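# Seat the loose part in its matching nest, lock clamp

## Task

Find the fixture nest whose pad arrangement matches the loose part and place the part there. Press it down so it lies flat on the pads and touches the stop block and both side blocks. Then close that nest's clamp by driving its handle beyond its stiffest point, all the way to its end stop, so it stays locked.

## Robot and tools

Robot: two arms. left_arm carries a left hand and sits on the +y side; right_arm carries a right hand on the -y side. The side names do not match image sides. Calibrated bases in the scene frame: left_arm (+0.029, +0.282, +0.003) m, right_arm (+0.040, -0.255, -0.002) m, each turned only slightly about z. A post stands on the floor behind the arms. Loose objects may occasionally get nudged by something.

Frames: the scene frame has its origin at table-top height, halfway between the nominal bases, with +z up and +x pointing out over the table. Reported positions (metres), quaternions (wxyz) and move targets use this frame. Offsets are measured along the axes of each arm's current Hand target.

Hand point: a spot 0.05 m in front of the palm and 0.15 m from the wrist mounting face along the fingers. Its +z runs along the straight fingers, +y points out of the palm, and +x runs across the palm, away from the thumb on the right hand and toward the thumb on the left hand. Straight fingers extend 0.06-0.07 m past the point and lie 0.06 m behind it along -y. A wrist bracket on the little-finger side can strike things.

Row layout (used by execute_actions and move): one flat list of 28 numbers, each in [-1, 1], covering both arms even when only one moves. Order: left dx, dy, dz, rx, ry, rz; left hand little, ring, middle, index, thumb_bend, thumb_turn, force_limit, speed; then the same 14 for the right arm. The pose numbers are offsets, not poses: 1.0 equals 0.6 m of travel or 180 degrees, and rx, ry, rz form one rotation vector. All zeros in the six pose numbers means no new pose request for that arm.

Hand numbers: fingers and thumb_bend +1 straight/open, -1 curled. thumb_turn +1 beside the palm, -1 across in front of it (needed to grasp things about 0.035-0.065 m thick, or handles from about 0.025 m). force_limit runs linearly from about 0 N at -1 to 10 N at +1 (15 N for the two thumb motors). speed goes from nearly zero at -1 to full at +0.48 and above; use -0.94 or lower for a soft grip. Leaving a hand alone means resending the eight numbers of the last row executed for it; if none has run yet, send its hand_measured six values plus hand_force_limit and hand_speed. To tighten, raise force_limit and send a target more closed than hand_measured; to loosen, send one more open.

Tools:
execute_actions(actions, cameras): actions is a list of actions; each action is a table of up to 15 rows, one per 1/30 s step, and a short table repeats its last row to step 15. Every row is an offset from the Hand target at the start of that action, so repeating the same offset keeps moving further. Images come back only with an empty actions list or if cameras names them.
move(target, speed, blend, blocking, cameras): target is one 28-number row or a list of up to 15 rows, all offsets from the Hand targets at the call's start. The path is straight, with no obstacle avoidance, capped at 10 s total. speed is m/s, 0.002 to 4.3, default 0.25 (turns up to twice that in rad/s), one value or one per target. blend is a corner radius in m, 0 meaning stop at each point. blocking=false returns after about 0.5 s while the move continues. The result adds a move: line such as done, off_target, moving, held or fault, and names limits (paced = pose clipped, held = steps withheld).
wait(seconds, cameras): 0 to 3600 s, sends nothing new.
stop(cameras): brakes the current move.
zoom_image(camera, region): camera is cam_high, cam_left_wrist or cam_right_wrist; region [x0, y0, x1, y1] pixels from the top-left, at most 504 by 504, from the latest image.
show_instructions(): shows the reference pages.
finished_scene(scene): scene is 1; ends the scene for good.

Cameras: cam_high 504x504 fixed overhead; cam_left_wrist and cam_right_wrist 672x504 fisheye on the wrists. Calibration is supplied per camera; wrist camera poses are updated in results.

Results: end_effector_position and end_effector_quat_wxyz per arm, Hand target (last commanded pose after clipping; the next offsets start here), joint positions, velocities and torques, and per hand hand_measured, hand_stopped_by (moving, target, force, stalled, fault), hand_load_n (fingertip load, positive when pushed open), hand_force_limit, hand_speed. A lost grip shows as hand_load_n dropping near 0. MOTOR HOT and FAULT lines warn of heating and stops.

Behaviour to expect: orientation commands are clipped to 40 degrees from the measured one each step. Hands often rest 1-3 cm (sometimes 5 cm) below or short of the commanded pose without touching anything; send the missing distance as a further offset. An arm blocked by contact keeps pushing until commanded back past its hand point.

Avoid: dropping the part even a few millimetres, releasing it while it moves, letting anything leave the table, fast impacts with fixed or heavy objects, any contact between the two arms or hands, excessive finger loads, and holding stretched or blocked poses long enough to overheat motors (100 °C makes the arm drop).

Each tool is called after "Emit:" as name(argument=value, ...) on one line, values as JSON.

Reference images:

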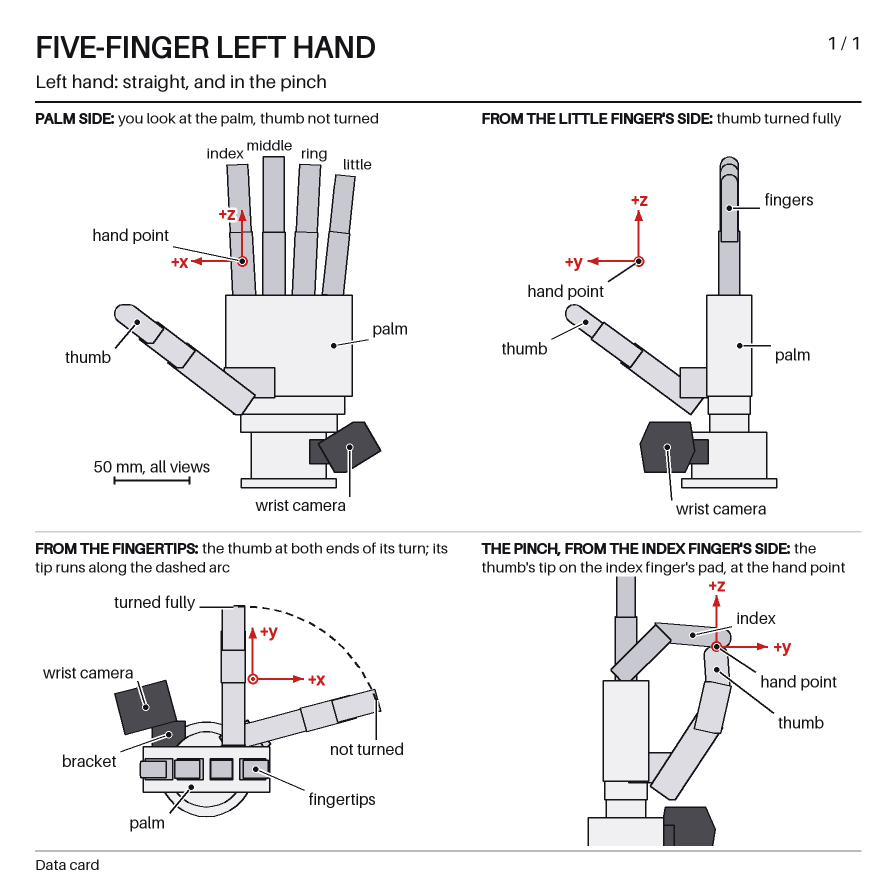

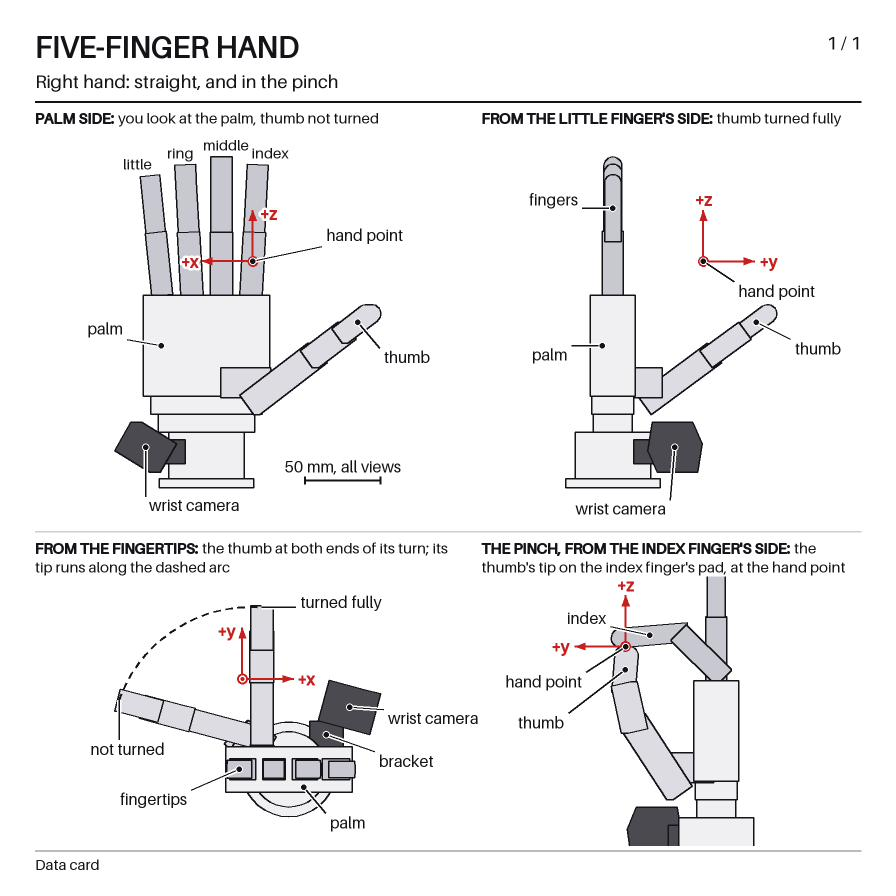

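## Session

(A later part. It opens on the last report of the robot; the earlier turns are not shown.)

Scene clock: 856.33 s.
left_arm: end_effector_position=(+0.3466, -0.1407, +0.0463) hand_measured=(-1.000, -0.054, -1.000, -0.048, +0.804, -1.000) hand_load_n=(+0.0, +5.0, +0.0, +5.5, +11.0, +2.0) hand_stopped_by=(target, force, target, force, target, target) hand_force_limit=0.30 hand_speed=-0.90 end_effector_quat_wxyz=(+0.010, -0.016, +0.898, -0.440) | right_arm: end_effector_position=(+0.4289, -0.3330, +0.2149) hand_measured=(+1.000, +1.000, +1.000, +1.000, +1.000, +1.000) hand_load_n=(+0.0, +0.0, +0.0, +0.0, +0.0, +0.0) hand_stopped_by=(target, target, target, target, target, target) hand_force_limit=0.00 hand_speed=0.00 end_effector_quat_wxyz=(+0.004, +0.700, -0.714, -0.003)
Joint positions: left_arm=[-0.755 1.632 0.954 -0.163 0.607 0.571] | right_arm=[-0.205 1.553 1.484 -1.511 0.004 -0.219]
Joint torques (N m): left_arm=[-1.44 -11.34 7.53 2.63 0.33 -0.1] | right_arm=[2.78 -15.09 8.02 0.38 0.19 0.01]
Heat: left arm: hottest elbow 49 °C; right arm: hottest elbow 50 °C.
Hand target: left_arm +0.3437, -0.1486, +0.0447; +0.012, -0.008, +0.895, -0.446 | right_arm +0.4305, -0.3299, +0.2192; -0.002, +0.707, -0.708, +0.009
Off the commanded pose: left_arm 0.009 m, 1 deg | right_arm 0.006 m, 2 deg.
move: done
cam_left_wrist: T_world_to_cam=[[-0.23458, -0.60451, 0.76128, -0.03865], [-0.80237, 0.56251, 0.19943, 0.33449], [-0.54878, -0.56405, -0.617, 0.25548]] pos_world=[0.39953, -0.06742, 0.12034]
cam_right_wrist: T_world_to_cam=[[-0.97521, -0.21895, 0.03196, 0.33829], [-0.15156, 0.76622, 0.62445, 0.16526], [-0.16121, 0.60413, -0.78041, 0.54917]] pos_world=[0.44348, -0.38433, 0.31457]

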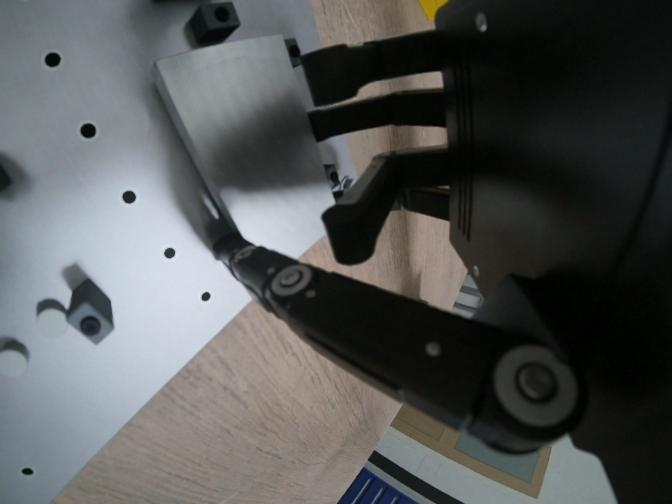

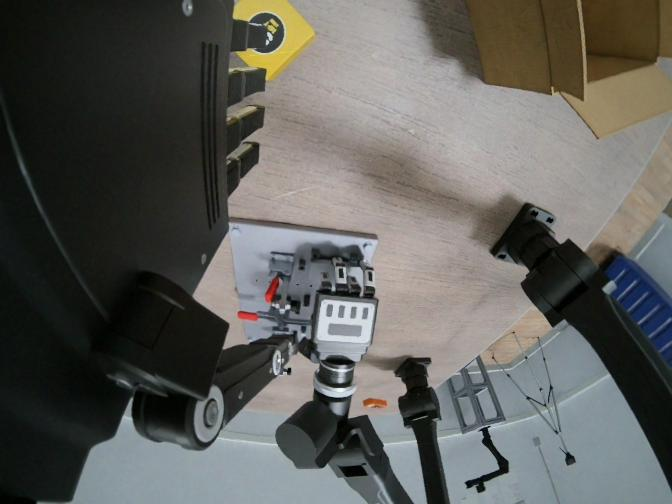

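Emit:
move(target=[0,-0.01,0.005,0,0,0,-1,-0.3,-1,-0.3,0.8,-1,0.3,-0.9,0,0,0,0,0,0,1,1,1,1,1,1,0,0], speed=0.03, cameras=["cam_left_wrist","cam_right_wrist"])

Emit:
zoom_image(camera="cam_right_wrist", region=[290, 230, 380, 305])

Emit:
zoom_image(camera="cam_left_wrist", region=[140, 0, 360, 260])

Scene clock: 872.33 s.
left_arm: end_effector_position=(+0.3467, -0.1408, +0.0462) hand_measured=(-1.000, -0.054, -1.000, -0.048, +0.804, -1.000) hand_load_n=(+0.0, +5.0, +0.0, +5.5, +11.0, +1.5) hand_stopped_by=(target, force, target, force, target, target) hand_force_limit=0.30 hand_speed=-0.90 end_effector_quat_wxyz=(+0.010, -0.019, +0.898, -0.440) | right_arm: end_effector_position=(+0.4289, -0.3330, +0.2149) hand_measured=(+1.000, +1.000, +1.000, +1.000, +1.000, +1.000) hand_load_n=(+0.0, +0.0, +0.0, +0.0, +0.0, +0.0) hand_stopped_by=(target, target, target, target, target, target) hand_force_limit=0.00 hand_speed=0.00 end_effector_quat_wxyz=(+0.004, +0.700, -0.714, -0.003)
Joint positions: left_arm=[-0.755 1.632 0.954 -0.163 0.603 0.565] | right_arm=[-0.205 1.553 1.484 -1.511 0.004 -0.219]
Joint torques (N m): left_arm=[-2.14 -10.93 8.77 2.51 0.24 -0.13] | right_arm=[2.73 -15.68 8.01 0.53 0.17 0.02]
Heat: left arm: hottest elbow 48 °C; right arm: hottest elbow 50 °C.
Hand target: left_arm +0.3439, -0.1546, +0.0477; +0.012, -0.008, +0.895, -0.446 | right_arm +0.4305, -0.3299, +0.2192; -0.002, +0.707, -0.708, +0.009
Off the commanded pose: left_arm 0.014 m, 2 deg | right_arm 0.006 m, 2 deg.
move: off_target (left_arm)
cam_left_wrist: T_world_to_cam=[[-0.22941, -0.60681, 0.76102, -0.04072], [-0.80489, 0.5579, 0.20221, 0.33473], [-0.54728, -0.56615, -0.61641, 0.25461]] pos_world=[0.39942, -0.06731, 0.12024]
cam_right_wrist: T_world_to_cam=[[-0.97521, -0.21895, 0.03196, 0.33829], [-0.15156, 0.76622, 0.62445, 0.16526], [-0.16121, 0.60413, -0.78041, 0.54917]] pos_world=[0.44348, -0.38433, 0.31457]

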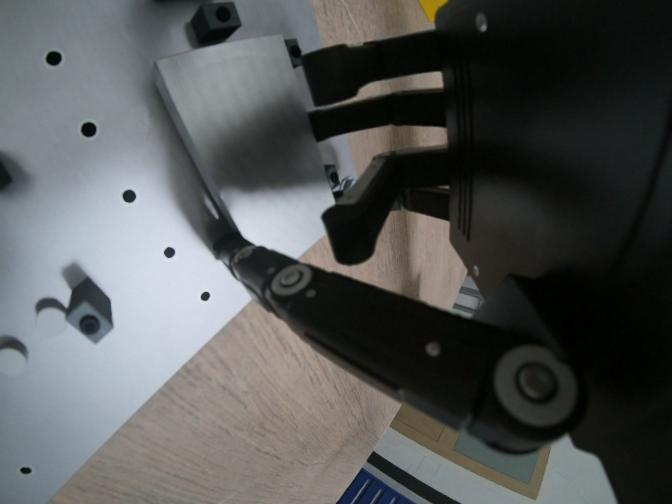

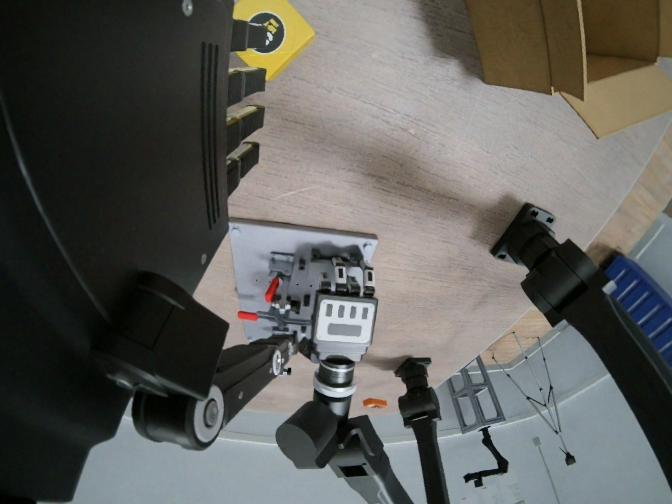

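Scaled by 5.600 from the camera's image (finer frame: 960x720).

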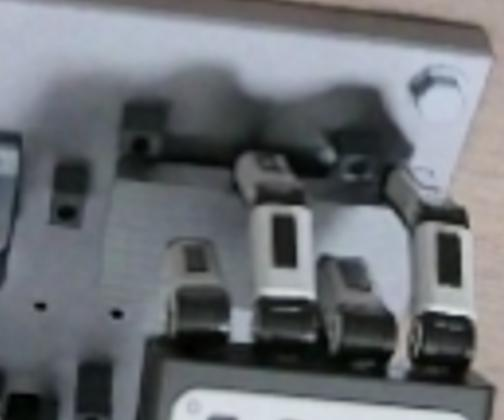

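Scaled by 1.938 from the camera's image (finer frame: 960x720).

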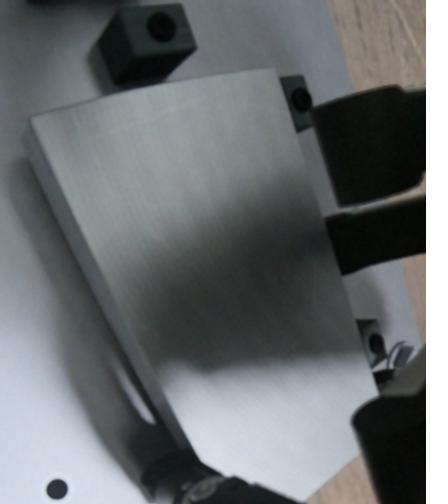

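Emit:
move(target=[0,-0.005,0.0066,0,0,0,-1,-0.3,-1,-0.3,0.8,-1,0.3,-0.9,0,0,0,0,0,0,1,1,1,1,1,1,0,0], speed=0.03, cameras=["cam_left_wrist","cam_right_wrist"])

Emit:
zoom_image(camera="cam_right_wrist", region=[290, 230, 380, 305])

Emit:
zoom_image(camera="cam_left_wrist", region=[140, 0, 360, 260])

Scene clock: 885.40 s.
left_arm: end_effector_position=(+0.3464, -0.1411, +0.0459) hand_measured=(-1.000, -0.054, -1.000, -0.048, +0.804, -1.000) hand_load_n=(+0.0, +5.0, +0.5, +5.0, +11.5, +1.5) hand_stopped_by=(target, force, target, force, target, target) hand_force_limit=0.30 hand_speed=-0.90 end_effector_quat_wxyz=(+0.010, -0.022, +0.899, -0.438) | right_arm: end_effector_position=(+0.4289, -0.3330, +0.2149) hand_measured=(+1.000, +1.000, +1.000, +1.000, +1.000, +1.000) hand_load_n=(+0.0, +0.0, +0.0, +0.0, +0.0, +0.0) hand_stopped_by=(target, target, target, target, target, target) hand_force_limit=0.00 hand_speed=0.00 end_effector_quat_wxyz=(+0.004, +0.700, -0.714, -0.003)
Joint positions: left_arm=[-0.757 1.632 0.954 -0.163 0.597 0.56] | right_arm=[-0.205 1.553 1.484 -1.511 0.004 -0.219]
Joint torques (N m): left_arm=[-2.26 -10.75 9.73 2.59 0.25 -0.13] | right_arm=[2.55 -14.45 8.03 0.39 0.2 0.01]
Heat: left arm: hottest elbow 47 °C; right arm: hottest elbow 50 °C.
Hand target: left_arm +0.3438, -0.1597, +0.0477; +0.012, -0.008, +0.895, -0.446 | right_arm +0.4305, -0.3299, +0.2192; -0.002, +0.707, -0.708, +0.009
Off the commanded pose: left_arm 0.019 m, 2 deg | right_arm 0.006 m, 2 deg.
move: off_target (left_arm)
cam_left_wrist: T_world_to_cam=[[-0.22578, -0.61038, 0.75925, -0.04237], [-0.80739, 0.55335, 0.20475, 0.33484], [-0.5451, -0.56678, -0.61775, 0.25323]] pos_world=[0.39882, -0.06761, 0.12004]
cam_right_wrist: T_world_to_cam=[[-0.97521, -0.21895, 0.03196, 0.33829], [-0.15156, 0.76622, 0.62445, 0.16526], [-0.16121, 0.60413, -0.78041, 0.54917]] pos_world=[0.44348, -0.38433, 0.31457]

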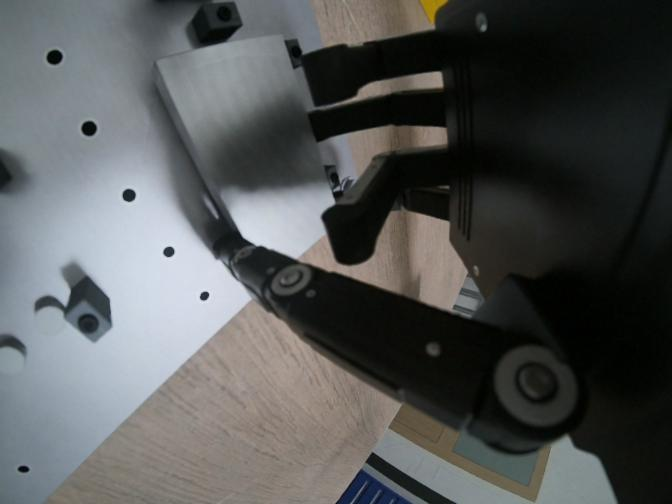

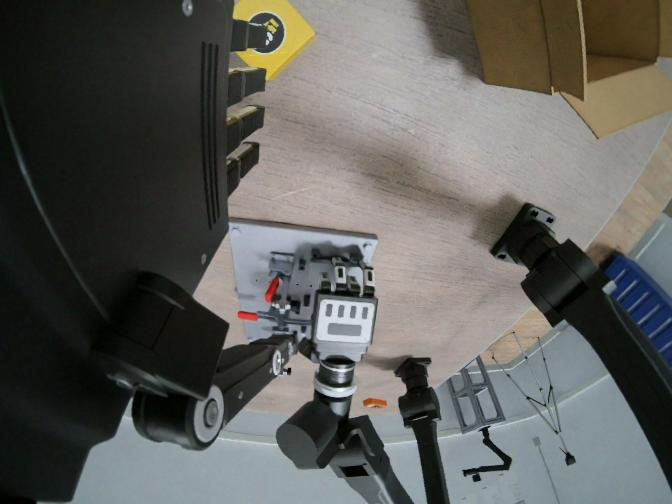

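Scaled by 5.600 from the camera's image (finer frame: 960x720).

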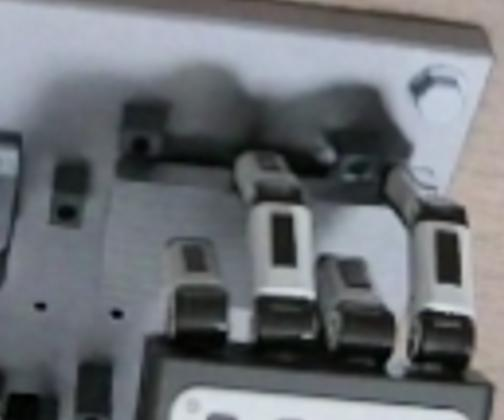

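Scaled by 1.938 from the camera's image (finer frame: 960x720).

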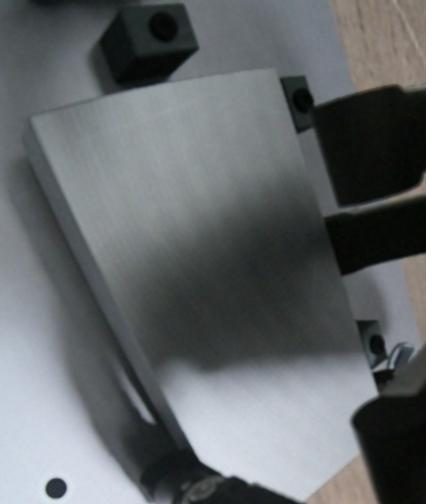

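Emit:
zoom_image(camera="cam_right_wrist", region=[335, 245, 375, 275])

Emit:
zoom_image(camera="cam_left_wrist", region=[310, 140, 370, 210])

Scaled by 12.600 from the camera's image (finer frame: 960x720).

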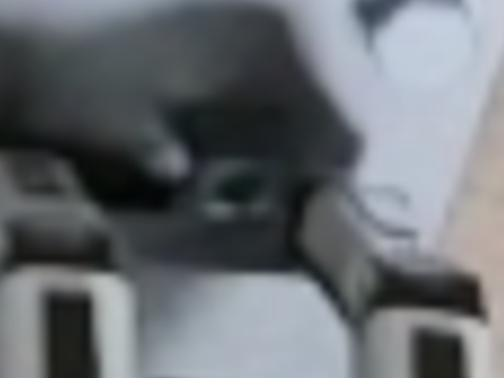

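Scaled by 7.200 from the camera's image (finer frame: 960x720).

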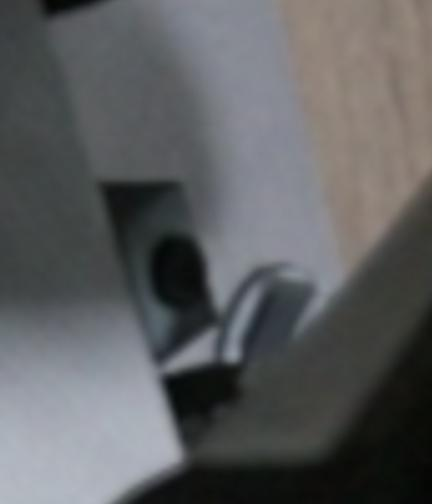

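Emit:
move(target=[[-0.0017,0.0027,-0.0147,0,0,0,-1,-0.3,-1,-0.3,0.8,-1,0.3,-0.9,0,0,0,0,0,0,1,1,1,1,1,1,0,0],[-0.0017,0.0027,-0.0147,0,0,0,-1,0.25,-1,0.25,0.8,-1,0.3,-0.85,0,0,0,0,0,0,1,1,1,1,1,1,0,0]], speed=0.03, cameras=["cam_left_wrist","cam_right_wrist"])

Emit:
zoom_image(camera="cam_right_wrist", region=[290, 230, 380, 305])

Emit:
zoom_image(camera="cam_left_wrist", region=[140, 0, 360, 260])

Scene clock: 920.37 s.
left_arm: end_effector_position=(+0.3454, -0.1418, +0.0474) hand_measured=(-1.000, +0.250, -1.000, +0.250, +0.800, -1.000) hand_load_n=(+0.0, +0.0, +0.0, -0.5, +0.0, +0.0) hand_stopped_by=(target, target, target, target, target, target) hand_force_limit=0.30 hand_speed=-0.85 end_effector_quat_wxyz=(+0.008, -0.020, +0.897, -0.441) | right_arm: end_effector_position=(+0.4289, -0.3330, +0.2149) hand_measured=(+1.000, +1.000, +1.000, +1.000, +1.000, +1.000) hand_load_n=(+0.5, +0.0, +0.0, +0.0, +0.0, +0.0) hand_stopped_by=(target, target, target, target, target, target) hand_force_limit=0.00 hand_speed=0.00 end_effector_quat_wxyz=(+0.004, +0.700, -0.714, -0.003)
Joint positions: left_arm=[-0.757 1.63 0.954 -0.163 0.605 0.56] | right_arm=[-0.205 1.553 1.484 -1.511 0.004 -0.219]
Joint torques (N m): left_arm=[-1.67 -11.22 8.92 1.81 0.32 -0.01] | right_arm=[2.14 -14.51 7.92 0.49 0.17 0.04]
Heat: left arm: hottest elbow 47 °C; right arm: hottest elbow 50 °C.
Hand target: left_arm +0.3446, -0.1517, +0.0518; +0.011, -0.008, +0.895, -0.446 | right_arm +0.4305, -0.3299, +0.2192; -0.002, +0.707, -0.708, +0.009
Off the commanded pose: left_arm 0.011 m, 2 deg | right_arm 0.006 m, 2 deg.
move: off_target (left_arm); target 2's new numbers were sent with left_arm's hand 0.012 m and 2 deg from that target
cam_left_wrist: T_world_to_cam=[[-0.22667, -0.60532, 0.76303, -0.04343], [-0.80433, 0.55813, 0.20383, 0.33376], [-0.54925, -0.56752, -0.61338, 0.25437]] pos_world=[0.39833, -0.06821, 0.12114]
cam_right_wrist: T_world_to_cam=[[-0.97521, -0.21895, 0.03196, 0.33829], [-0.15156, 0.76622, 0.62445, 0.16526], [-0.16121, 0.60413, -0.78041, 0.54917]] pos_world=[0.44348, -0.38433, 0.31457]

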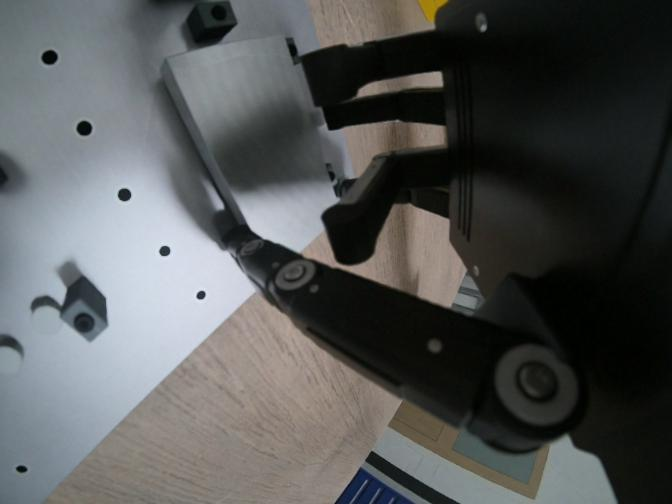

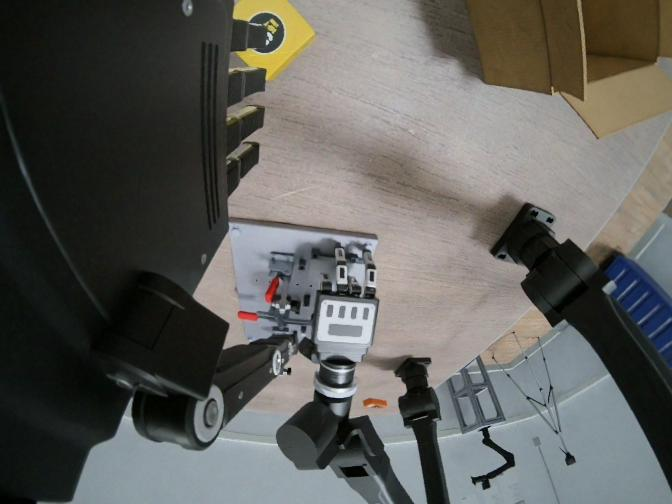

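Scaled by 5.600 from the camera's image (finer frame: 960x720).

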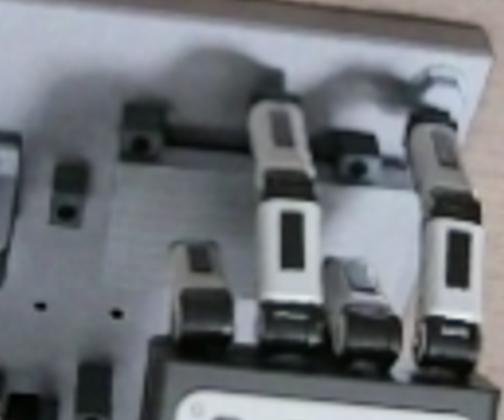

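Scaled by 1.938 from the camera's image (finer frame: 960x720).

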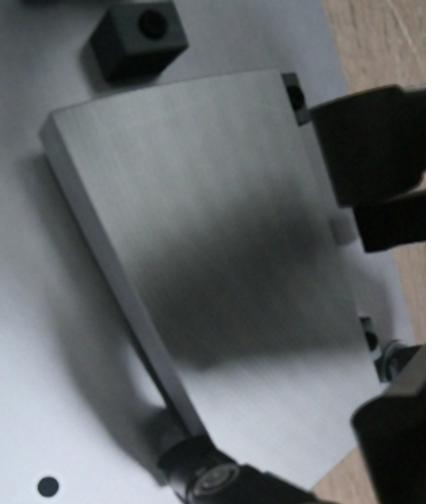

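Emit:
move(target=[[-0.0003,0.0033,-0.01,0,0,0,-1,0.25,-1,0.25,0.8,-1,0.3,-0.85,0,0,0,0,0,0,1,1,1,1,1,1,0,0],[-0.0015,-0.0518,-0.0558,0,0,0,-1,0.25,-1,0.25,0.8,-1,0.3,-0.85,0,0,0,0,0,0,1,1,1,1,1,1,0,0],[0.0348,-0.0155,-0.102,0,0,0,-1,0.25,-1,0.25,0.8,-1,0.3,-0.85,0,0,0,0,0,0,1,1,1,1,1,1,0,0]], speed=0.06, cameras=["all"])

Emit:
zoom_image(camera="cam_right_wrist", region=[290, 230, 380, 305])

Emit:
zoom_image(camera="cam_left_wrist", region=[140, 0, 360, 260])

Emit:
zoom_image(camera="cam_high", region=[180, 150, 280, 250])

Scene clock: 941.43 s.
left_arm: end_effector_position=(+0.3164, -0.1146, +0.0895) hand_measured=(-1.000, +0.250, -1.000, +0.250, +0.800, -1.000) hand_load_n=(+0.0, +0.0, +0.0, +0.0, +0.0, +0.0) hand_stopped_by=(target, target, target, target, target, target) hand_force_limit=0.30 hand_speed=-0.85 end_effector_quat_wxyz=(+0.005, -0.007, +0.896, -0.444) | right_arm: end_effector_position=(+0.4289, -0.3330, +0.2149) hand_measured=(+1.000, +1.000, +1.000, +1.000, +1.000, +1.000) hand_load_n=(+0.0, -0.5, +0.0, +0.0, +0.0, +0.0) hand_stopped_by=(target, target, target, target, target, target) hand_force_limit=0.00 hand_speed=0.00 end_effector_quat_wxyz=(+0.004, +0.700, -0.714, -0.003)
Joint positions: left_arm=[-0.75 1.469 0.897 -0.274 0.629 0.59] | right_arm=[-0.205 1.553 1.484 -1.511 0.004 -0.219]
Joint torques (N m): left_arm=[0.62 -10.64 8.35 1.13 0.42 -0.01] | right_arm=[2.73 -14.92 7.92 0.36 0.21 -0.02]
Heat: left arm: hottest elbow 47 °C; right arm: hottest elbow 50 °C.
Hand target: left_arm +0.3221, -0.1089, +0.0957; +0.012, -0.008, +0.895, -0.446 | right_arm +0.4305, -0.3299, +0.2192; -0.002, +0.707, -0.708, +0.009
Off the commanded pose: left_arm 0.010 m, 1 deg | right_arm 0.006 m, 2 deg.
move: done
cam_left_wrist: T_world_to_cam=[[-0.24796, -0.59295, 0.76611, -0.05776], [-0.78993, 0.58155, 0.19444, 0.28558], [-0.56083, -0.55696, -0.61259, 0.28455]] pos_world=[0.37085, -0.04184, 0.16304]
cam_right_wrist: T_world_to_cam=[[-0.97521, -0.21895, 0.03196, 0.33829], [-0.15156, 0.76622, 0.62445, 0.16526], [-0.16121, 0.60413, -0.78041, 0.54917]] pos_world=[0.44348, -0.38433, 0.31457]

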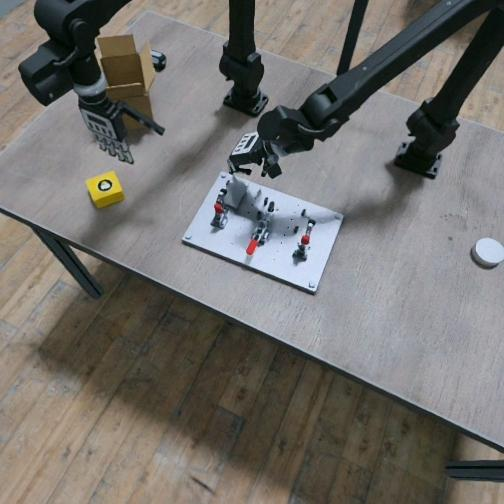

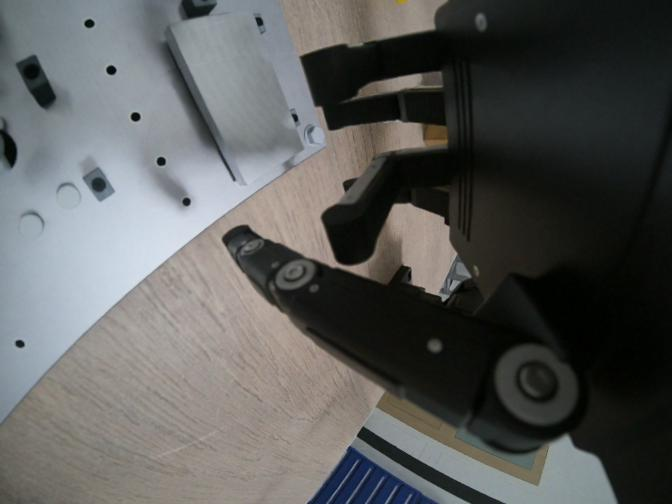

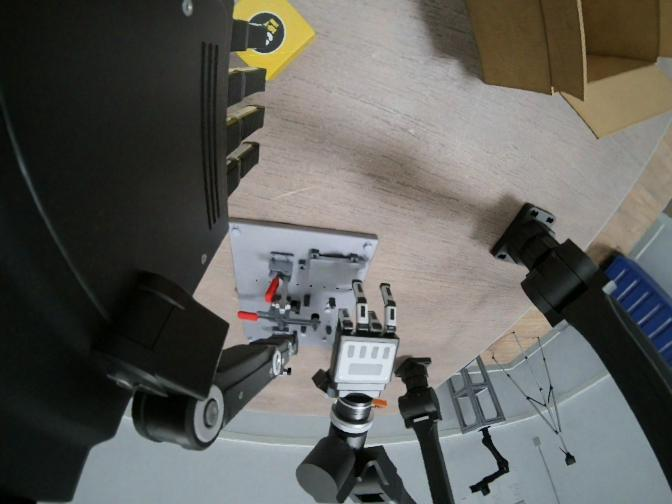

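Scaled by 5.600 from the camera's image (finer frame: 960x720).

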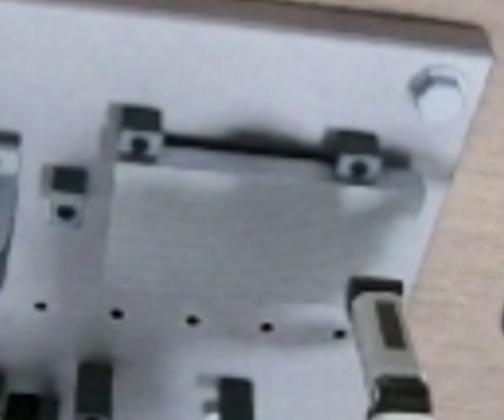

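Scaled by 1.938 from the camera's image (finer frame: 960x720).

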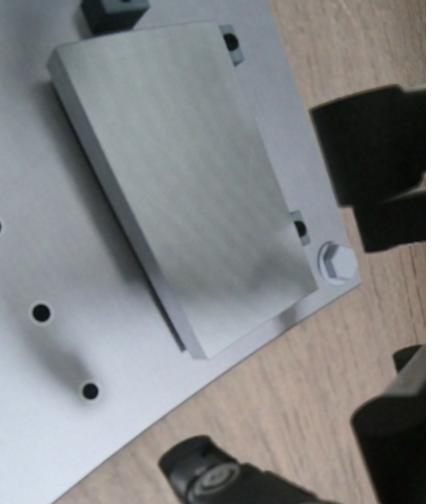

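Scaled by 5.040 from the camera's image (finer frame: 720x720).

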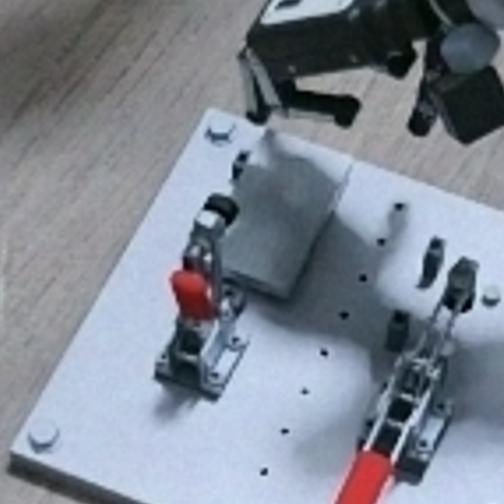

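Emit:
move(target=[[-0.014,0.0157,-0.0204,0,0,0,-1,0.25,-1,0.25,0.8,-1,0.3,-0.85,0,0,0,0,0,0,1,1,1,1,1,1,0,0],[-0.0132,0.0635,0.0158,0,0,0,-1,0.25,-1,0.25,0.8,-1,0.3,-0.85,0,0,0,0,0,0,1,1,1,1,1,1,0,0]], speed=0.06, cameras=["all"])

Emit:
zoom_image(camera="cam_right_wrist", region=[290, 230, 410, 330])

Emit:
zoom_image(camera="cam_high", region=[180, 150, 280, 250])

Scene clock: 958.53 s.
left_arm: end_effector_position=(+0.3216, -0.0938, +0.0585) hand_measured=(-1.000, +0.250, -1.000, +0.250, +0.800, -1.000) hand_load_n=(+0.0, +0.0, +0.0, +0.0, +0.0, +0.0) hand_stopped_by=(target, target, target, target, target, target) hand_force_limit=0.30 hand_speed=-0.85 end_effector_quat_wxyz=(+0.001, -0.010, +0.898, -0.440) | right_arm: end_effector_position=(+0.4289, -0.3330, +0.2149) hand_measured=(+1.000, +1.000, +1.000, +1.000, +1.000, +1.000) hand_load_n=(+0.0, +0.0, +0.0, +0.0, +0.0, +0.0) hand_stopped_by=(target, target, target, target, target, target) hand_force_limit=0.00 hand_speed=0.00 end_effector_quat_wxyz=(+0.004, +0.700, -0.714, -0.003)
Joint positions: left_arm=[-0.705 1.505 0.845 -0.224 0.656 0.63] | right_arm=[-0.205 1.553 1.484 -1.511 0.004 -0.219]
Joint torques (N m): left_arm=[0.38 -9.76 8.01 2.24 0.39 -0.02] | right_arm=[2.43 -15.44 8.02 0.51 0.24 -0.01]
Heat: left arm: hottest elbow 47 °C; right arm: hottest elbow 50 °C.
Hand target: left_arm +0.3302, -0.0934, +0.0598; +0.012, -0.008, +0.895, -0.446 | right_arm +0.4305, -0.3299, +0.2192; -0.002, +0.707, -0.708, +0.009
Off the commanded pose: left_arm 0.009 m, 1 deg | right_arm 0.006 m, 2 deg.
move: done
cam_left_wrist: T_world_to_cam=[[-0.23839, -0.60027, 0.76344, -0.0239], [-0.78982, 0.57726, 0.20726, 0.28243], [-0.56512, -0.55357, -0.61172, 0.28169]] pos_world=[0.37656, -0.02145, 0.13203]
cam_right_wrist: T_world_to_cam=[[-0.97521, -0.21895, 0.03196, 0.33829], [-0.15156, 0.76622, 0.62445, 0.16526], [-0.16121, 0.60413, -0.78041, 0.54917]] pos_world=[0.44348, -0.38433, 0.31457]

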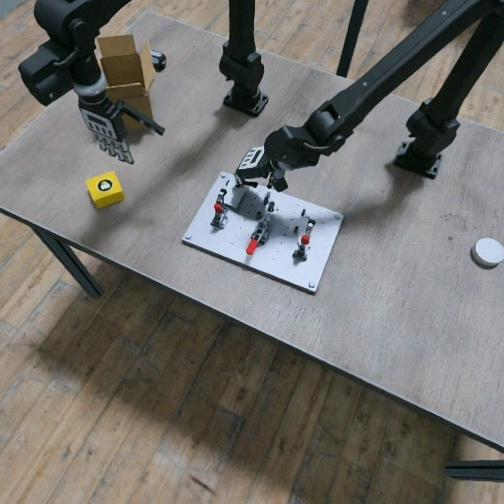

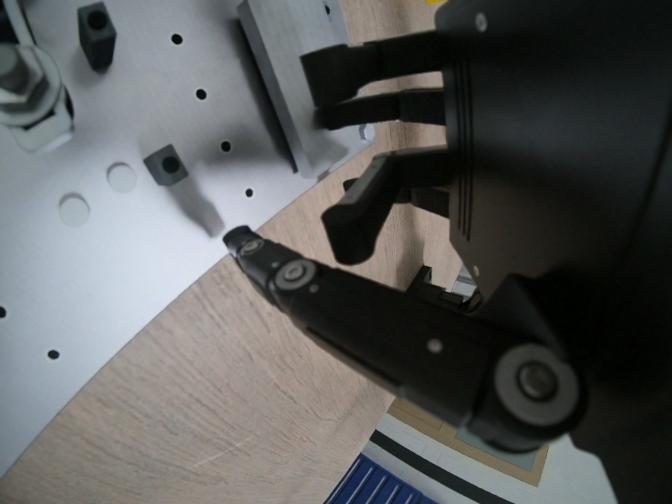

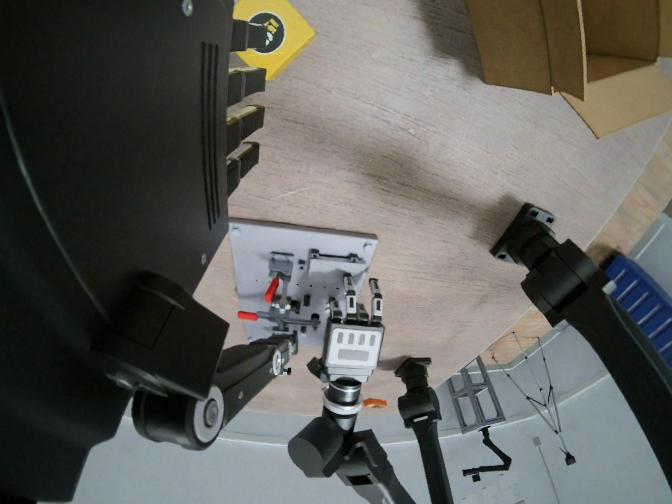

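Scaled by 4.200 from the camera's image (finer frame: 960x720).

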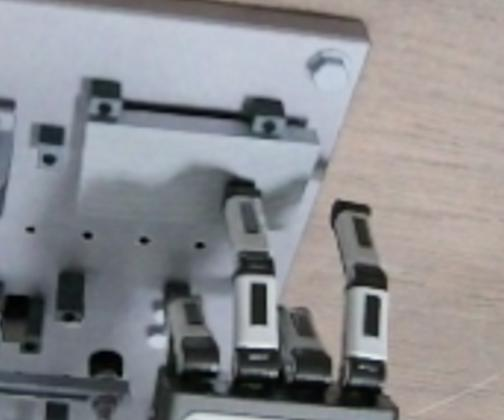

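Scaled by 5.040 from the camera's image (finer frame: 720x720).

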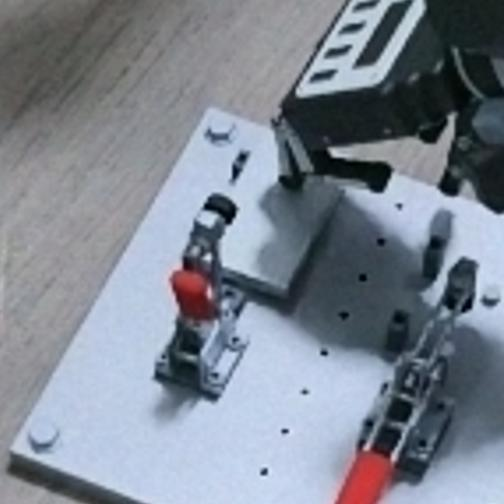

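Emit:
move(target=[[0,0,0,0,0,0,-1,-1,-1,0.25,0.8,-1,0.3,-0.5,0,0,0,0,0,0,1,1,1,1,1,1,0,0],[-0.0003,0.0272,0.0091,0,0,0,-1,-1,-1,0.25,0.8,-1,0.3,-0.5,0,0,0,0,0,0,1,1,1,1,1,1,0,0]], speed=0.05, cameras=["cam_right_wrist","cam_left_wrist"])

Emit:
zoom_image(camera="cam_right_wrist", region=[290, 230, 410, 330])

Scene clock: 971.40 s.
left_arm: end_effector_position=(+0.3204, -0.0897, +0.0428) hand_measured=(-1.000, -1.000, -1.000, +0.250, +0.800, -1.000) hand_load_n=(+0.0, +0.0, +0.5, +0.0, +0.0, +0.0) hand_stopped_by=(target, target, target, target, target, target) hand_force_limit=0.30 hand_speed=-0.50 end_effector_quat_wxyz=(+0.001, -0.008, +0.898, -0.441) | right_arm: end_effector_position=(+0.4289, -0.3330, +0.2149) hand_measured=(+1.000, +1.000, +1.000, +1.000, +1.000, +1.000) hand_load_n=(+0.0, +0.0, +0.0, +0.0, +0.0, +0.0) hand_stopped_by=(target, target, target, target, target, target) hand_force_limit=0.00 hand_speed=0.00 end_effector_quat_wxyz=(+0.004, +0.700, -0.714, -0.003)
Joint positions: left_arm=[-0.698 1.528 0.82 -0.18 0.663 0.64] | right_arm=[-0.205 1.553 1.484 -1.511 0.004 -0.219]
Joint torques (N m): left_arm=[0.38 -9.47 7.66 2.29 0.4 0.01] | right_arm=[1.96 -15.27 7.92 0.46 0.13 0.02]
Heat: left arm: hottest elbow 48 °C; right arm: hottest elbow 50 °C.
Hand target: left_arm +0.3304, -0.0879, +0.0434; +0.011, -0.008, +0.895, -0.446 | right_arm +0.4305, -0.3299, +0.2192; -0.002, +0.707, -0.708, +0.009
Off the commanded pose: left_arm 0.010 m, 1 deg | right_arm 0.006 m, 2 deg.
move: done
cam_left_wrist: T_world_to_cam=[[-0.24122, -0.59855, 0.7639, -0.00884], [-0.78767, 0.58058, 0.20618, 0.28208], [-0.56692, -0.55197, -0.61151, 0.27431]] pos_world=[0.37556, -0.01765, 0.11633]
cam_right_wrist: T_world_to_cam=[[-0.97521, -0.21895, 0.03196, 0.33829], [-0.15156, 0.76622, 0.62445, 0.16526], [-0.16121, 0.60413, -0.78041, 0.54917]] pos_world=[0.44348, -0.38433, 0.31457]
Images, in order (width x height): cam_left_wrist 672x504, cam_right_wrist 672x504.

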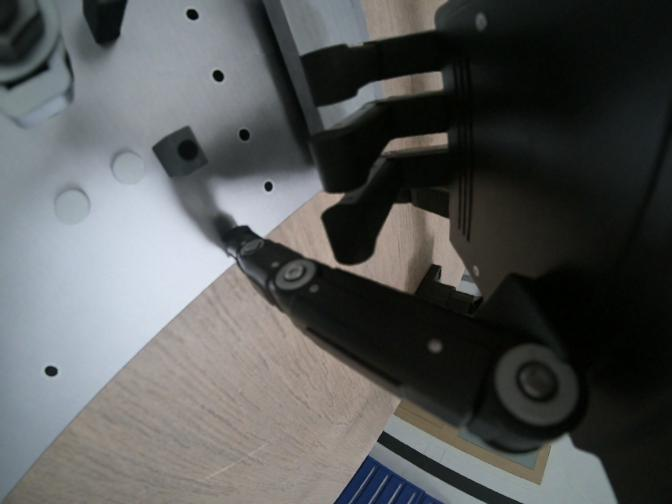

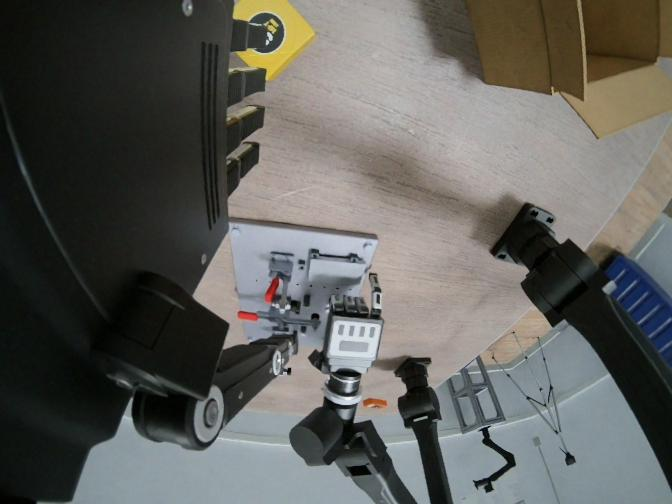

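Scaled by 4.200 from the camera's image (finer frame: 960x720).

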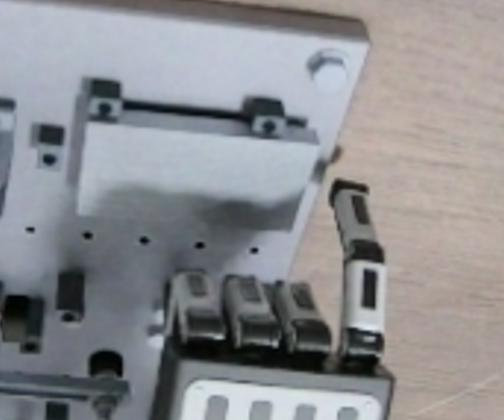

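Emit:
move(target=[-0.0233,0,0.0006,0,0,0,-1,-1,-1,0.25,0.8,-1,0.3,-0.5,0,0,0,0,0,0,1,1,1,1,1,1,0,0], speed=0.03, cameras=["cam_right_wrist"])

Emit:
zoom_image(camera="cam_right_wrist", region=[290, 230, 410, 330])

Scene clock: 976.77 s.
left_arm: end_effector_position=(+0.3234, -0.0856, +0.0390) hand_measured=(-1.000, -1.000, -1.000, +0.250, +0.800, -1.000) hand_load_n=(+0.0, +0.5, +0.0, +0.0, +0.0, +0.5) hand_stopped_by=(target, target, target, target, target, target) hand_force_limit=0.30 hand_speed=-0.50 end_effector_quat_wxyz=(-0.004, -0.010, +0.897, -0.442) | right_arm: end_effector_position=(+0.4289, -0.3330, +0.2149) hand_measured=(+1.000, +1.000, +1.000, +1.000, +1.000, +1.000) hand_load_n=(+0.0, +0.0, +0.0, +0.0, +0.0, +0.0) hand_stopped_by=(target, target, target, target, target, target) hand_force_limit=0.00 hand_speed=0.00 end_effector_quat_wxyz=(+0.004, +0.700, -0.714, -0.003)
Joint positions: left_arm=[-0.682 1.54 0.82 -0.18 0.681 0.65] | right_arm=[-0.205 1.553 1.484 -1.511 0.004 -0.219]
Joint velocities: left_arm=[-0.005 -0.015 -0.012 -0.007 -0.051 -0.154] | right_arm=[within noise]
Joint torques (N m): left_arm=[0.73 -8.7 10.54 1.42 0.21 0.11] | right_arm=[1.79 -14.68 7.65 0.42 0.18 -0.01]
Heat: left arm: hottest elbow 47 °C; right arm: hottest elbow 50 °C.
Hand target: left_arm +0.3444, -0.0878, +0.0433; +0.011, -0.008, +0.895, -0.446 | right_arm +0.4305, -0.3299, +0.2192; -0.002, +0.707, -0.708, +0.009
Off the commanded pose: left_arm 0.022 m, 2 deg | right_arm 0.006 m, 2 deg.
move: off_target (left_arm)
cam_right_wrist: T_world_to_cam=[[-0.97521, -0.21895, 0.03196, 0.33829], [-0.15156, 0.76622, 0.62445, 0.16526], [-0.16121, 0.60413, -0.78041, 0.54917]] pos_world=[0.44348, -0.38433, 0.31457]

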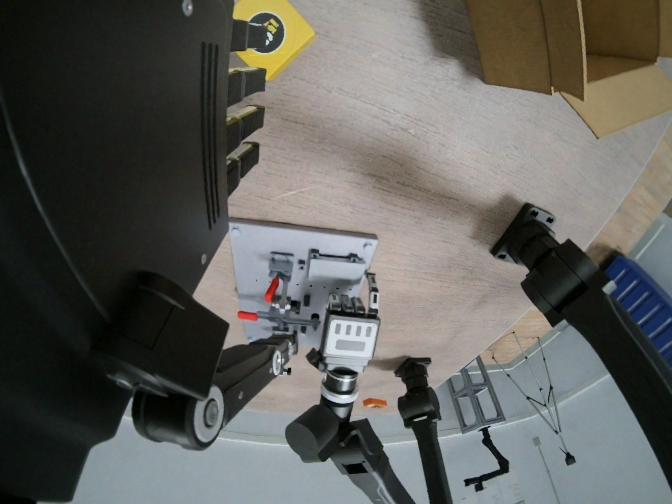

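Scaled by 4.200 from the camera's image (finer frame: 960x720).

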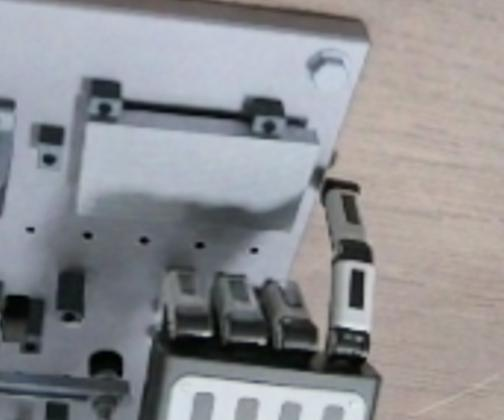

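Emit:
execute_actions(actions=[[[0,0,0,0,0,0,-1,-1,-1,0.25,0.8,-1,0.3,-0.5,0,0,0,0,0,0,1,1,1,1,1,1,0,0]]], cameras=["cam_left_wrist"])

Scene clock: 984.43 s.
left_arm: end_effector_position=(+0.3234, -0.0856, +0.0390) hand_measured=(-1.000, -1.000, -1.000, +0.250, +0.800, -1.000) hand_load_n=(+0.0, +0.0, +0.0, +0.0, +0.0, +0.5) hand_stopped_by=(target, target, target, target, target, target) hand_force_limit=0.30 hand_speed=-0.50 end_effector_quat_wxyz=(-0.004, -0.010, +0.897, -0.442) | right_arm: end_effector_position=(+0.4289, -0.3330, +0.2149) hand_measured=(+1.000, +1.000, +1.000, +1.000, +1.000, +1.000) hand_load_n=(+0.0, +0.0, +0.0, +0.0, +0.0, +0.0) hand_stopped_by=(target, target, target, target, target, target) hand_force_limit=0.00 hand_speed=0.00 end_effector_quat_wxyz=(+0.004, +0.700, -0.714, -0.003)
Joint positions: left_arm=[-0.682 1.54 0.82 -0.18 0.681 0.65] | right_arm=[-0.205 1.553 1.484 -1.511 0.004 -0.219]
Joint torques (N m): left_arm=[0.97 -8.64 10.44 1.5 0.22 0.1] | right_arm=[2.43 -15.27 8.03 0.49 0.16 0]
Heat: left arm: hottest elbow 47 °C; right arm: hottest elbow 50 °C.
Hand target: left_arm +0.3444, -0.0878, +0.0433; +0.012, -0.008, +0.895, -0.446 | right_arm +0.4305, -0.3299, +0.2192; -0.002, +0.707, -0.708, +0.009
Off the commanded pose: left_arm 0.022 m, 2 deg | right_arm 0.006 m, 2 deg.
cam_left_wrist: T_world_to_cam=[[-0.23401, -0.59529, 0.76868, -0.00488], [-0.78492, 0.58222, 0.21194, 0.28192], [-0.57371, -0.55376, -0.6035, 0.27773]] pos_world=[0.37948, -0.01325, 0.11161]

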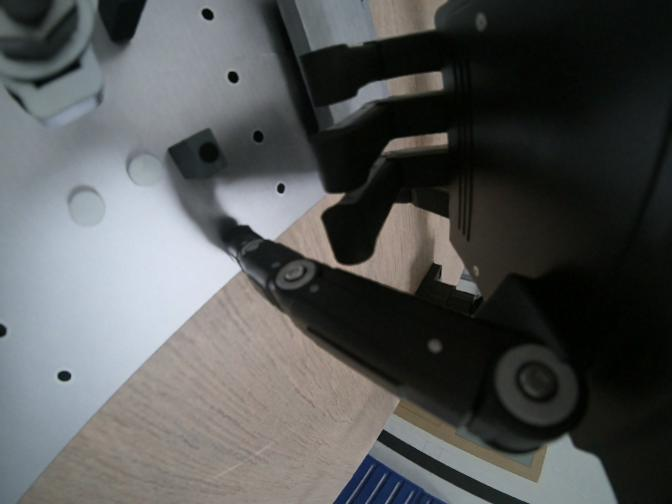

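Emit:
move(target=[-0.0133,0,0.0006,0,0,0,-1,-1,-1,0.25,0.8,-1,0.3,-0.5,0,0,0,0,0,0,1,1,1,1,1,1,0,0], speed=0.03, cameras=["cam_right_wrist"])

Emit:
zoom_image(camera="cam_right_wrist", region=[290, 230, 410, 330])

Scene clock: 991.97 s.
left_arm: end_effector_position=(+0.3249, -0.0858, +0.0392) hand_measured=(-1.000, -1.000, -1.000, +0.250, +0.800, -1.000) hand_load_n=(+0.0, +0.0, +0.0, +0.0, +0.5, +1.5) hand_stopped_by=(target, target, target, target, target, target) hand_force_limit=0.30 hand_speed=-0.50 end_effector_quat_wxyz=(-0.011, -0.012, +0.896, -0.444) | right_arm: end_effector_position=(+0.4289, -0.3330, +0.2149) hand_measured=(+1.000, +1.000, +1.000, +1.000, +1.000, +1.000) hand_load_n=(+0.0, +0.0, +0.0, +0.0, +0.0, +0.0) hand_stopped_by=(target, target, target, target, target, target) hand_force_limit=0.00 hand_speed=0.00 end_effector_quat_wxyz=(+0.004, +0.700, -0.714, -0.003)
Joint positions: left_arm=[-0.676 1.548 0.829 -0.19 0.695 0.651] | right_arm=[-0.205 1.553 1.484 -1.511 0.004 -0.219]
Joint torques (N m): left_arm=[1.14 -9 11.34 1.22 -0.04 0.21] | right_arm=[1.61 -15.15 8.02 0.44 0.16 0.02]
Heat: left arm: hottest elbow 47 °C; right arm: hottest elbow 50 °C.
Hand target: left_arm +0.3524, -0.0878, +0.0432; +0.012, -0.008, +0.895, -0.446 | right_arm +0.4305, -0.3299, +0.2192; -0.002, +0.707, -0.708, +0.009
Off the commanded pose: left_arm 0.028 m, 3 deg | right_arm 0.006 m, 2 deg.
move: off_target (left_arm)
cam_right_wrist: T_world_to_cam=[[-0.97521, -0.21895, 0.03196, 0.33829], [-0.15156, 0.76622, 0.62445, 0.16526], [-0.16121, 0.60413, -0.78041, 0.54917]] pos_world=[0.44348, -0.38433, 0.31457]

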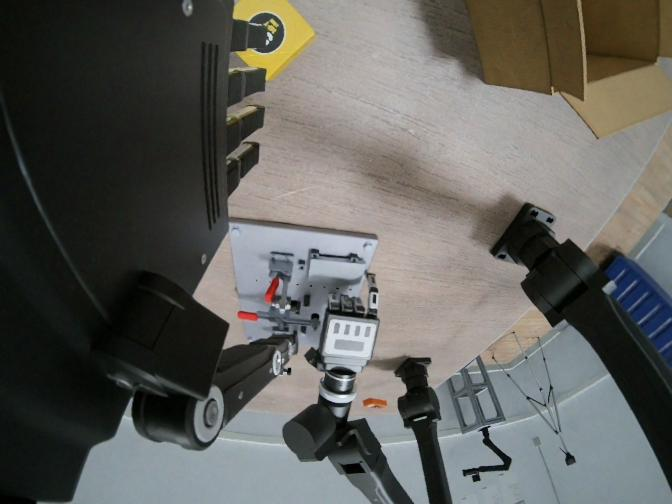

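Scaled by 4.200 from the camera's image (finer frame: 960x720).

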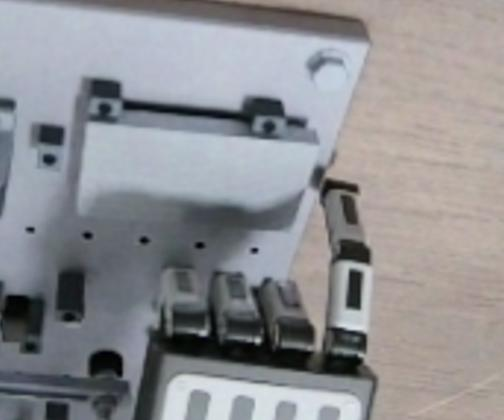

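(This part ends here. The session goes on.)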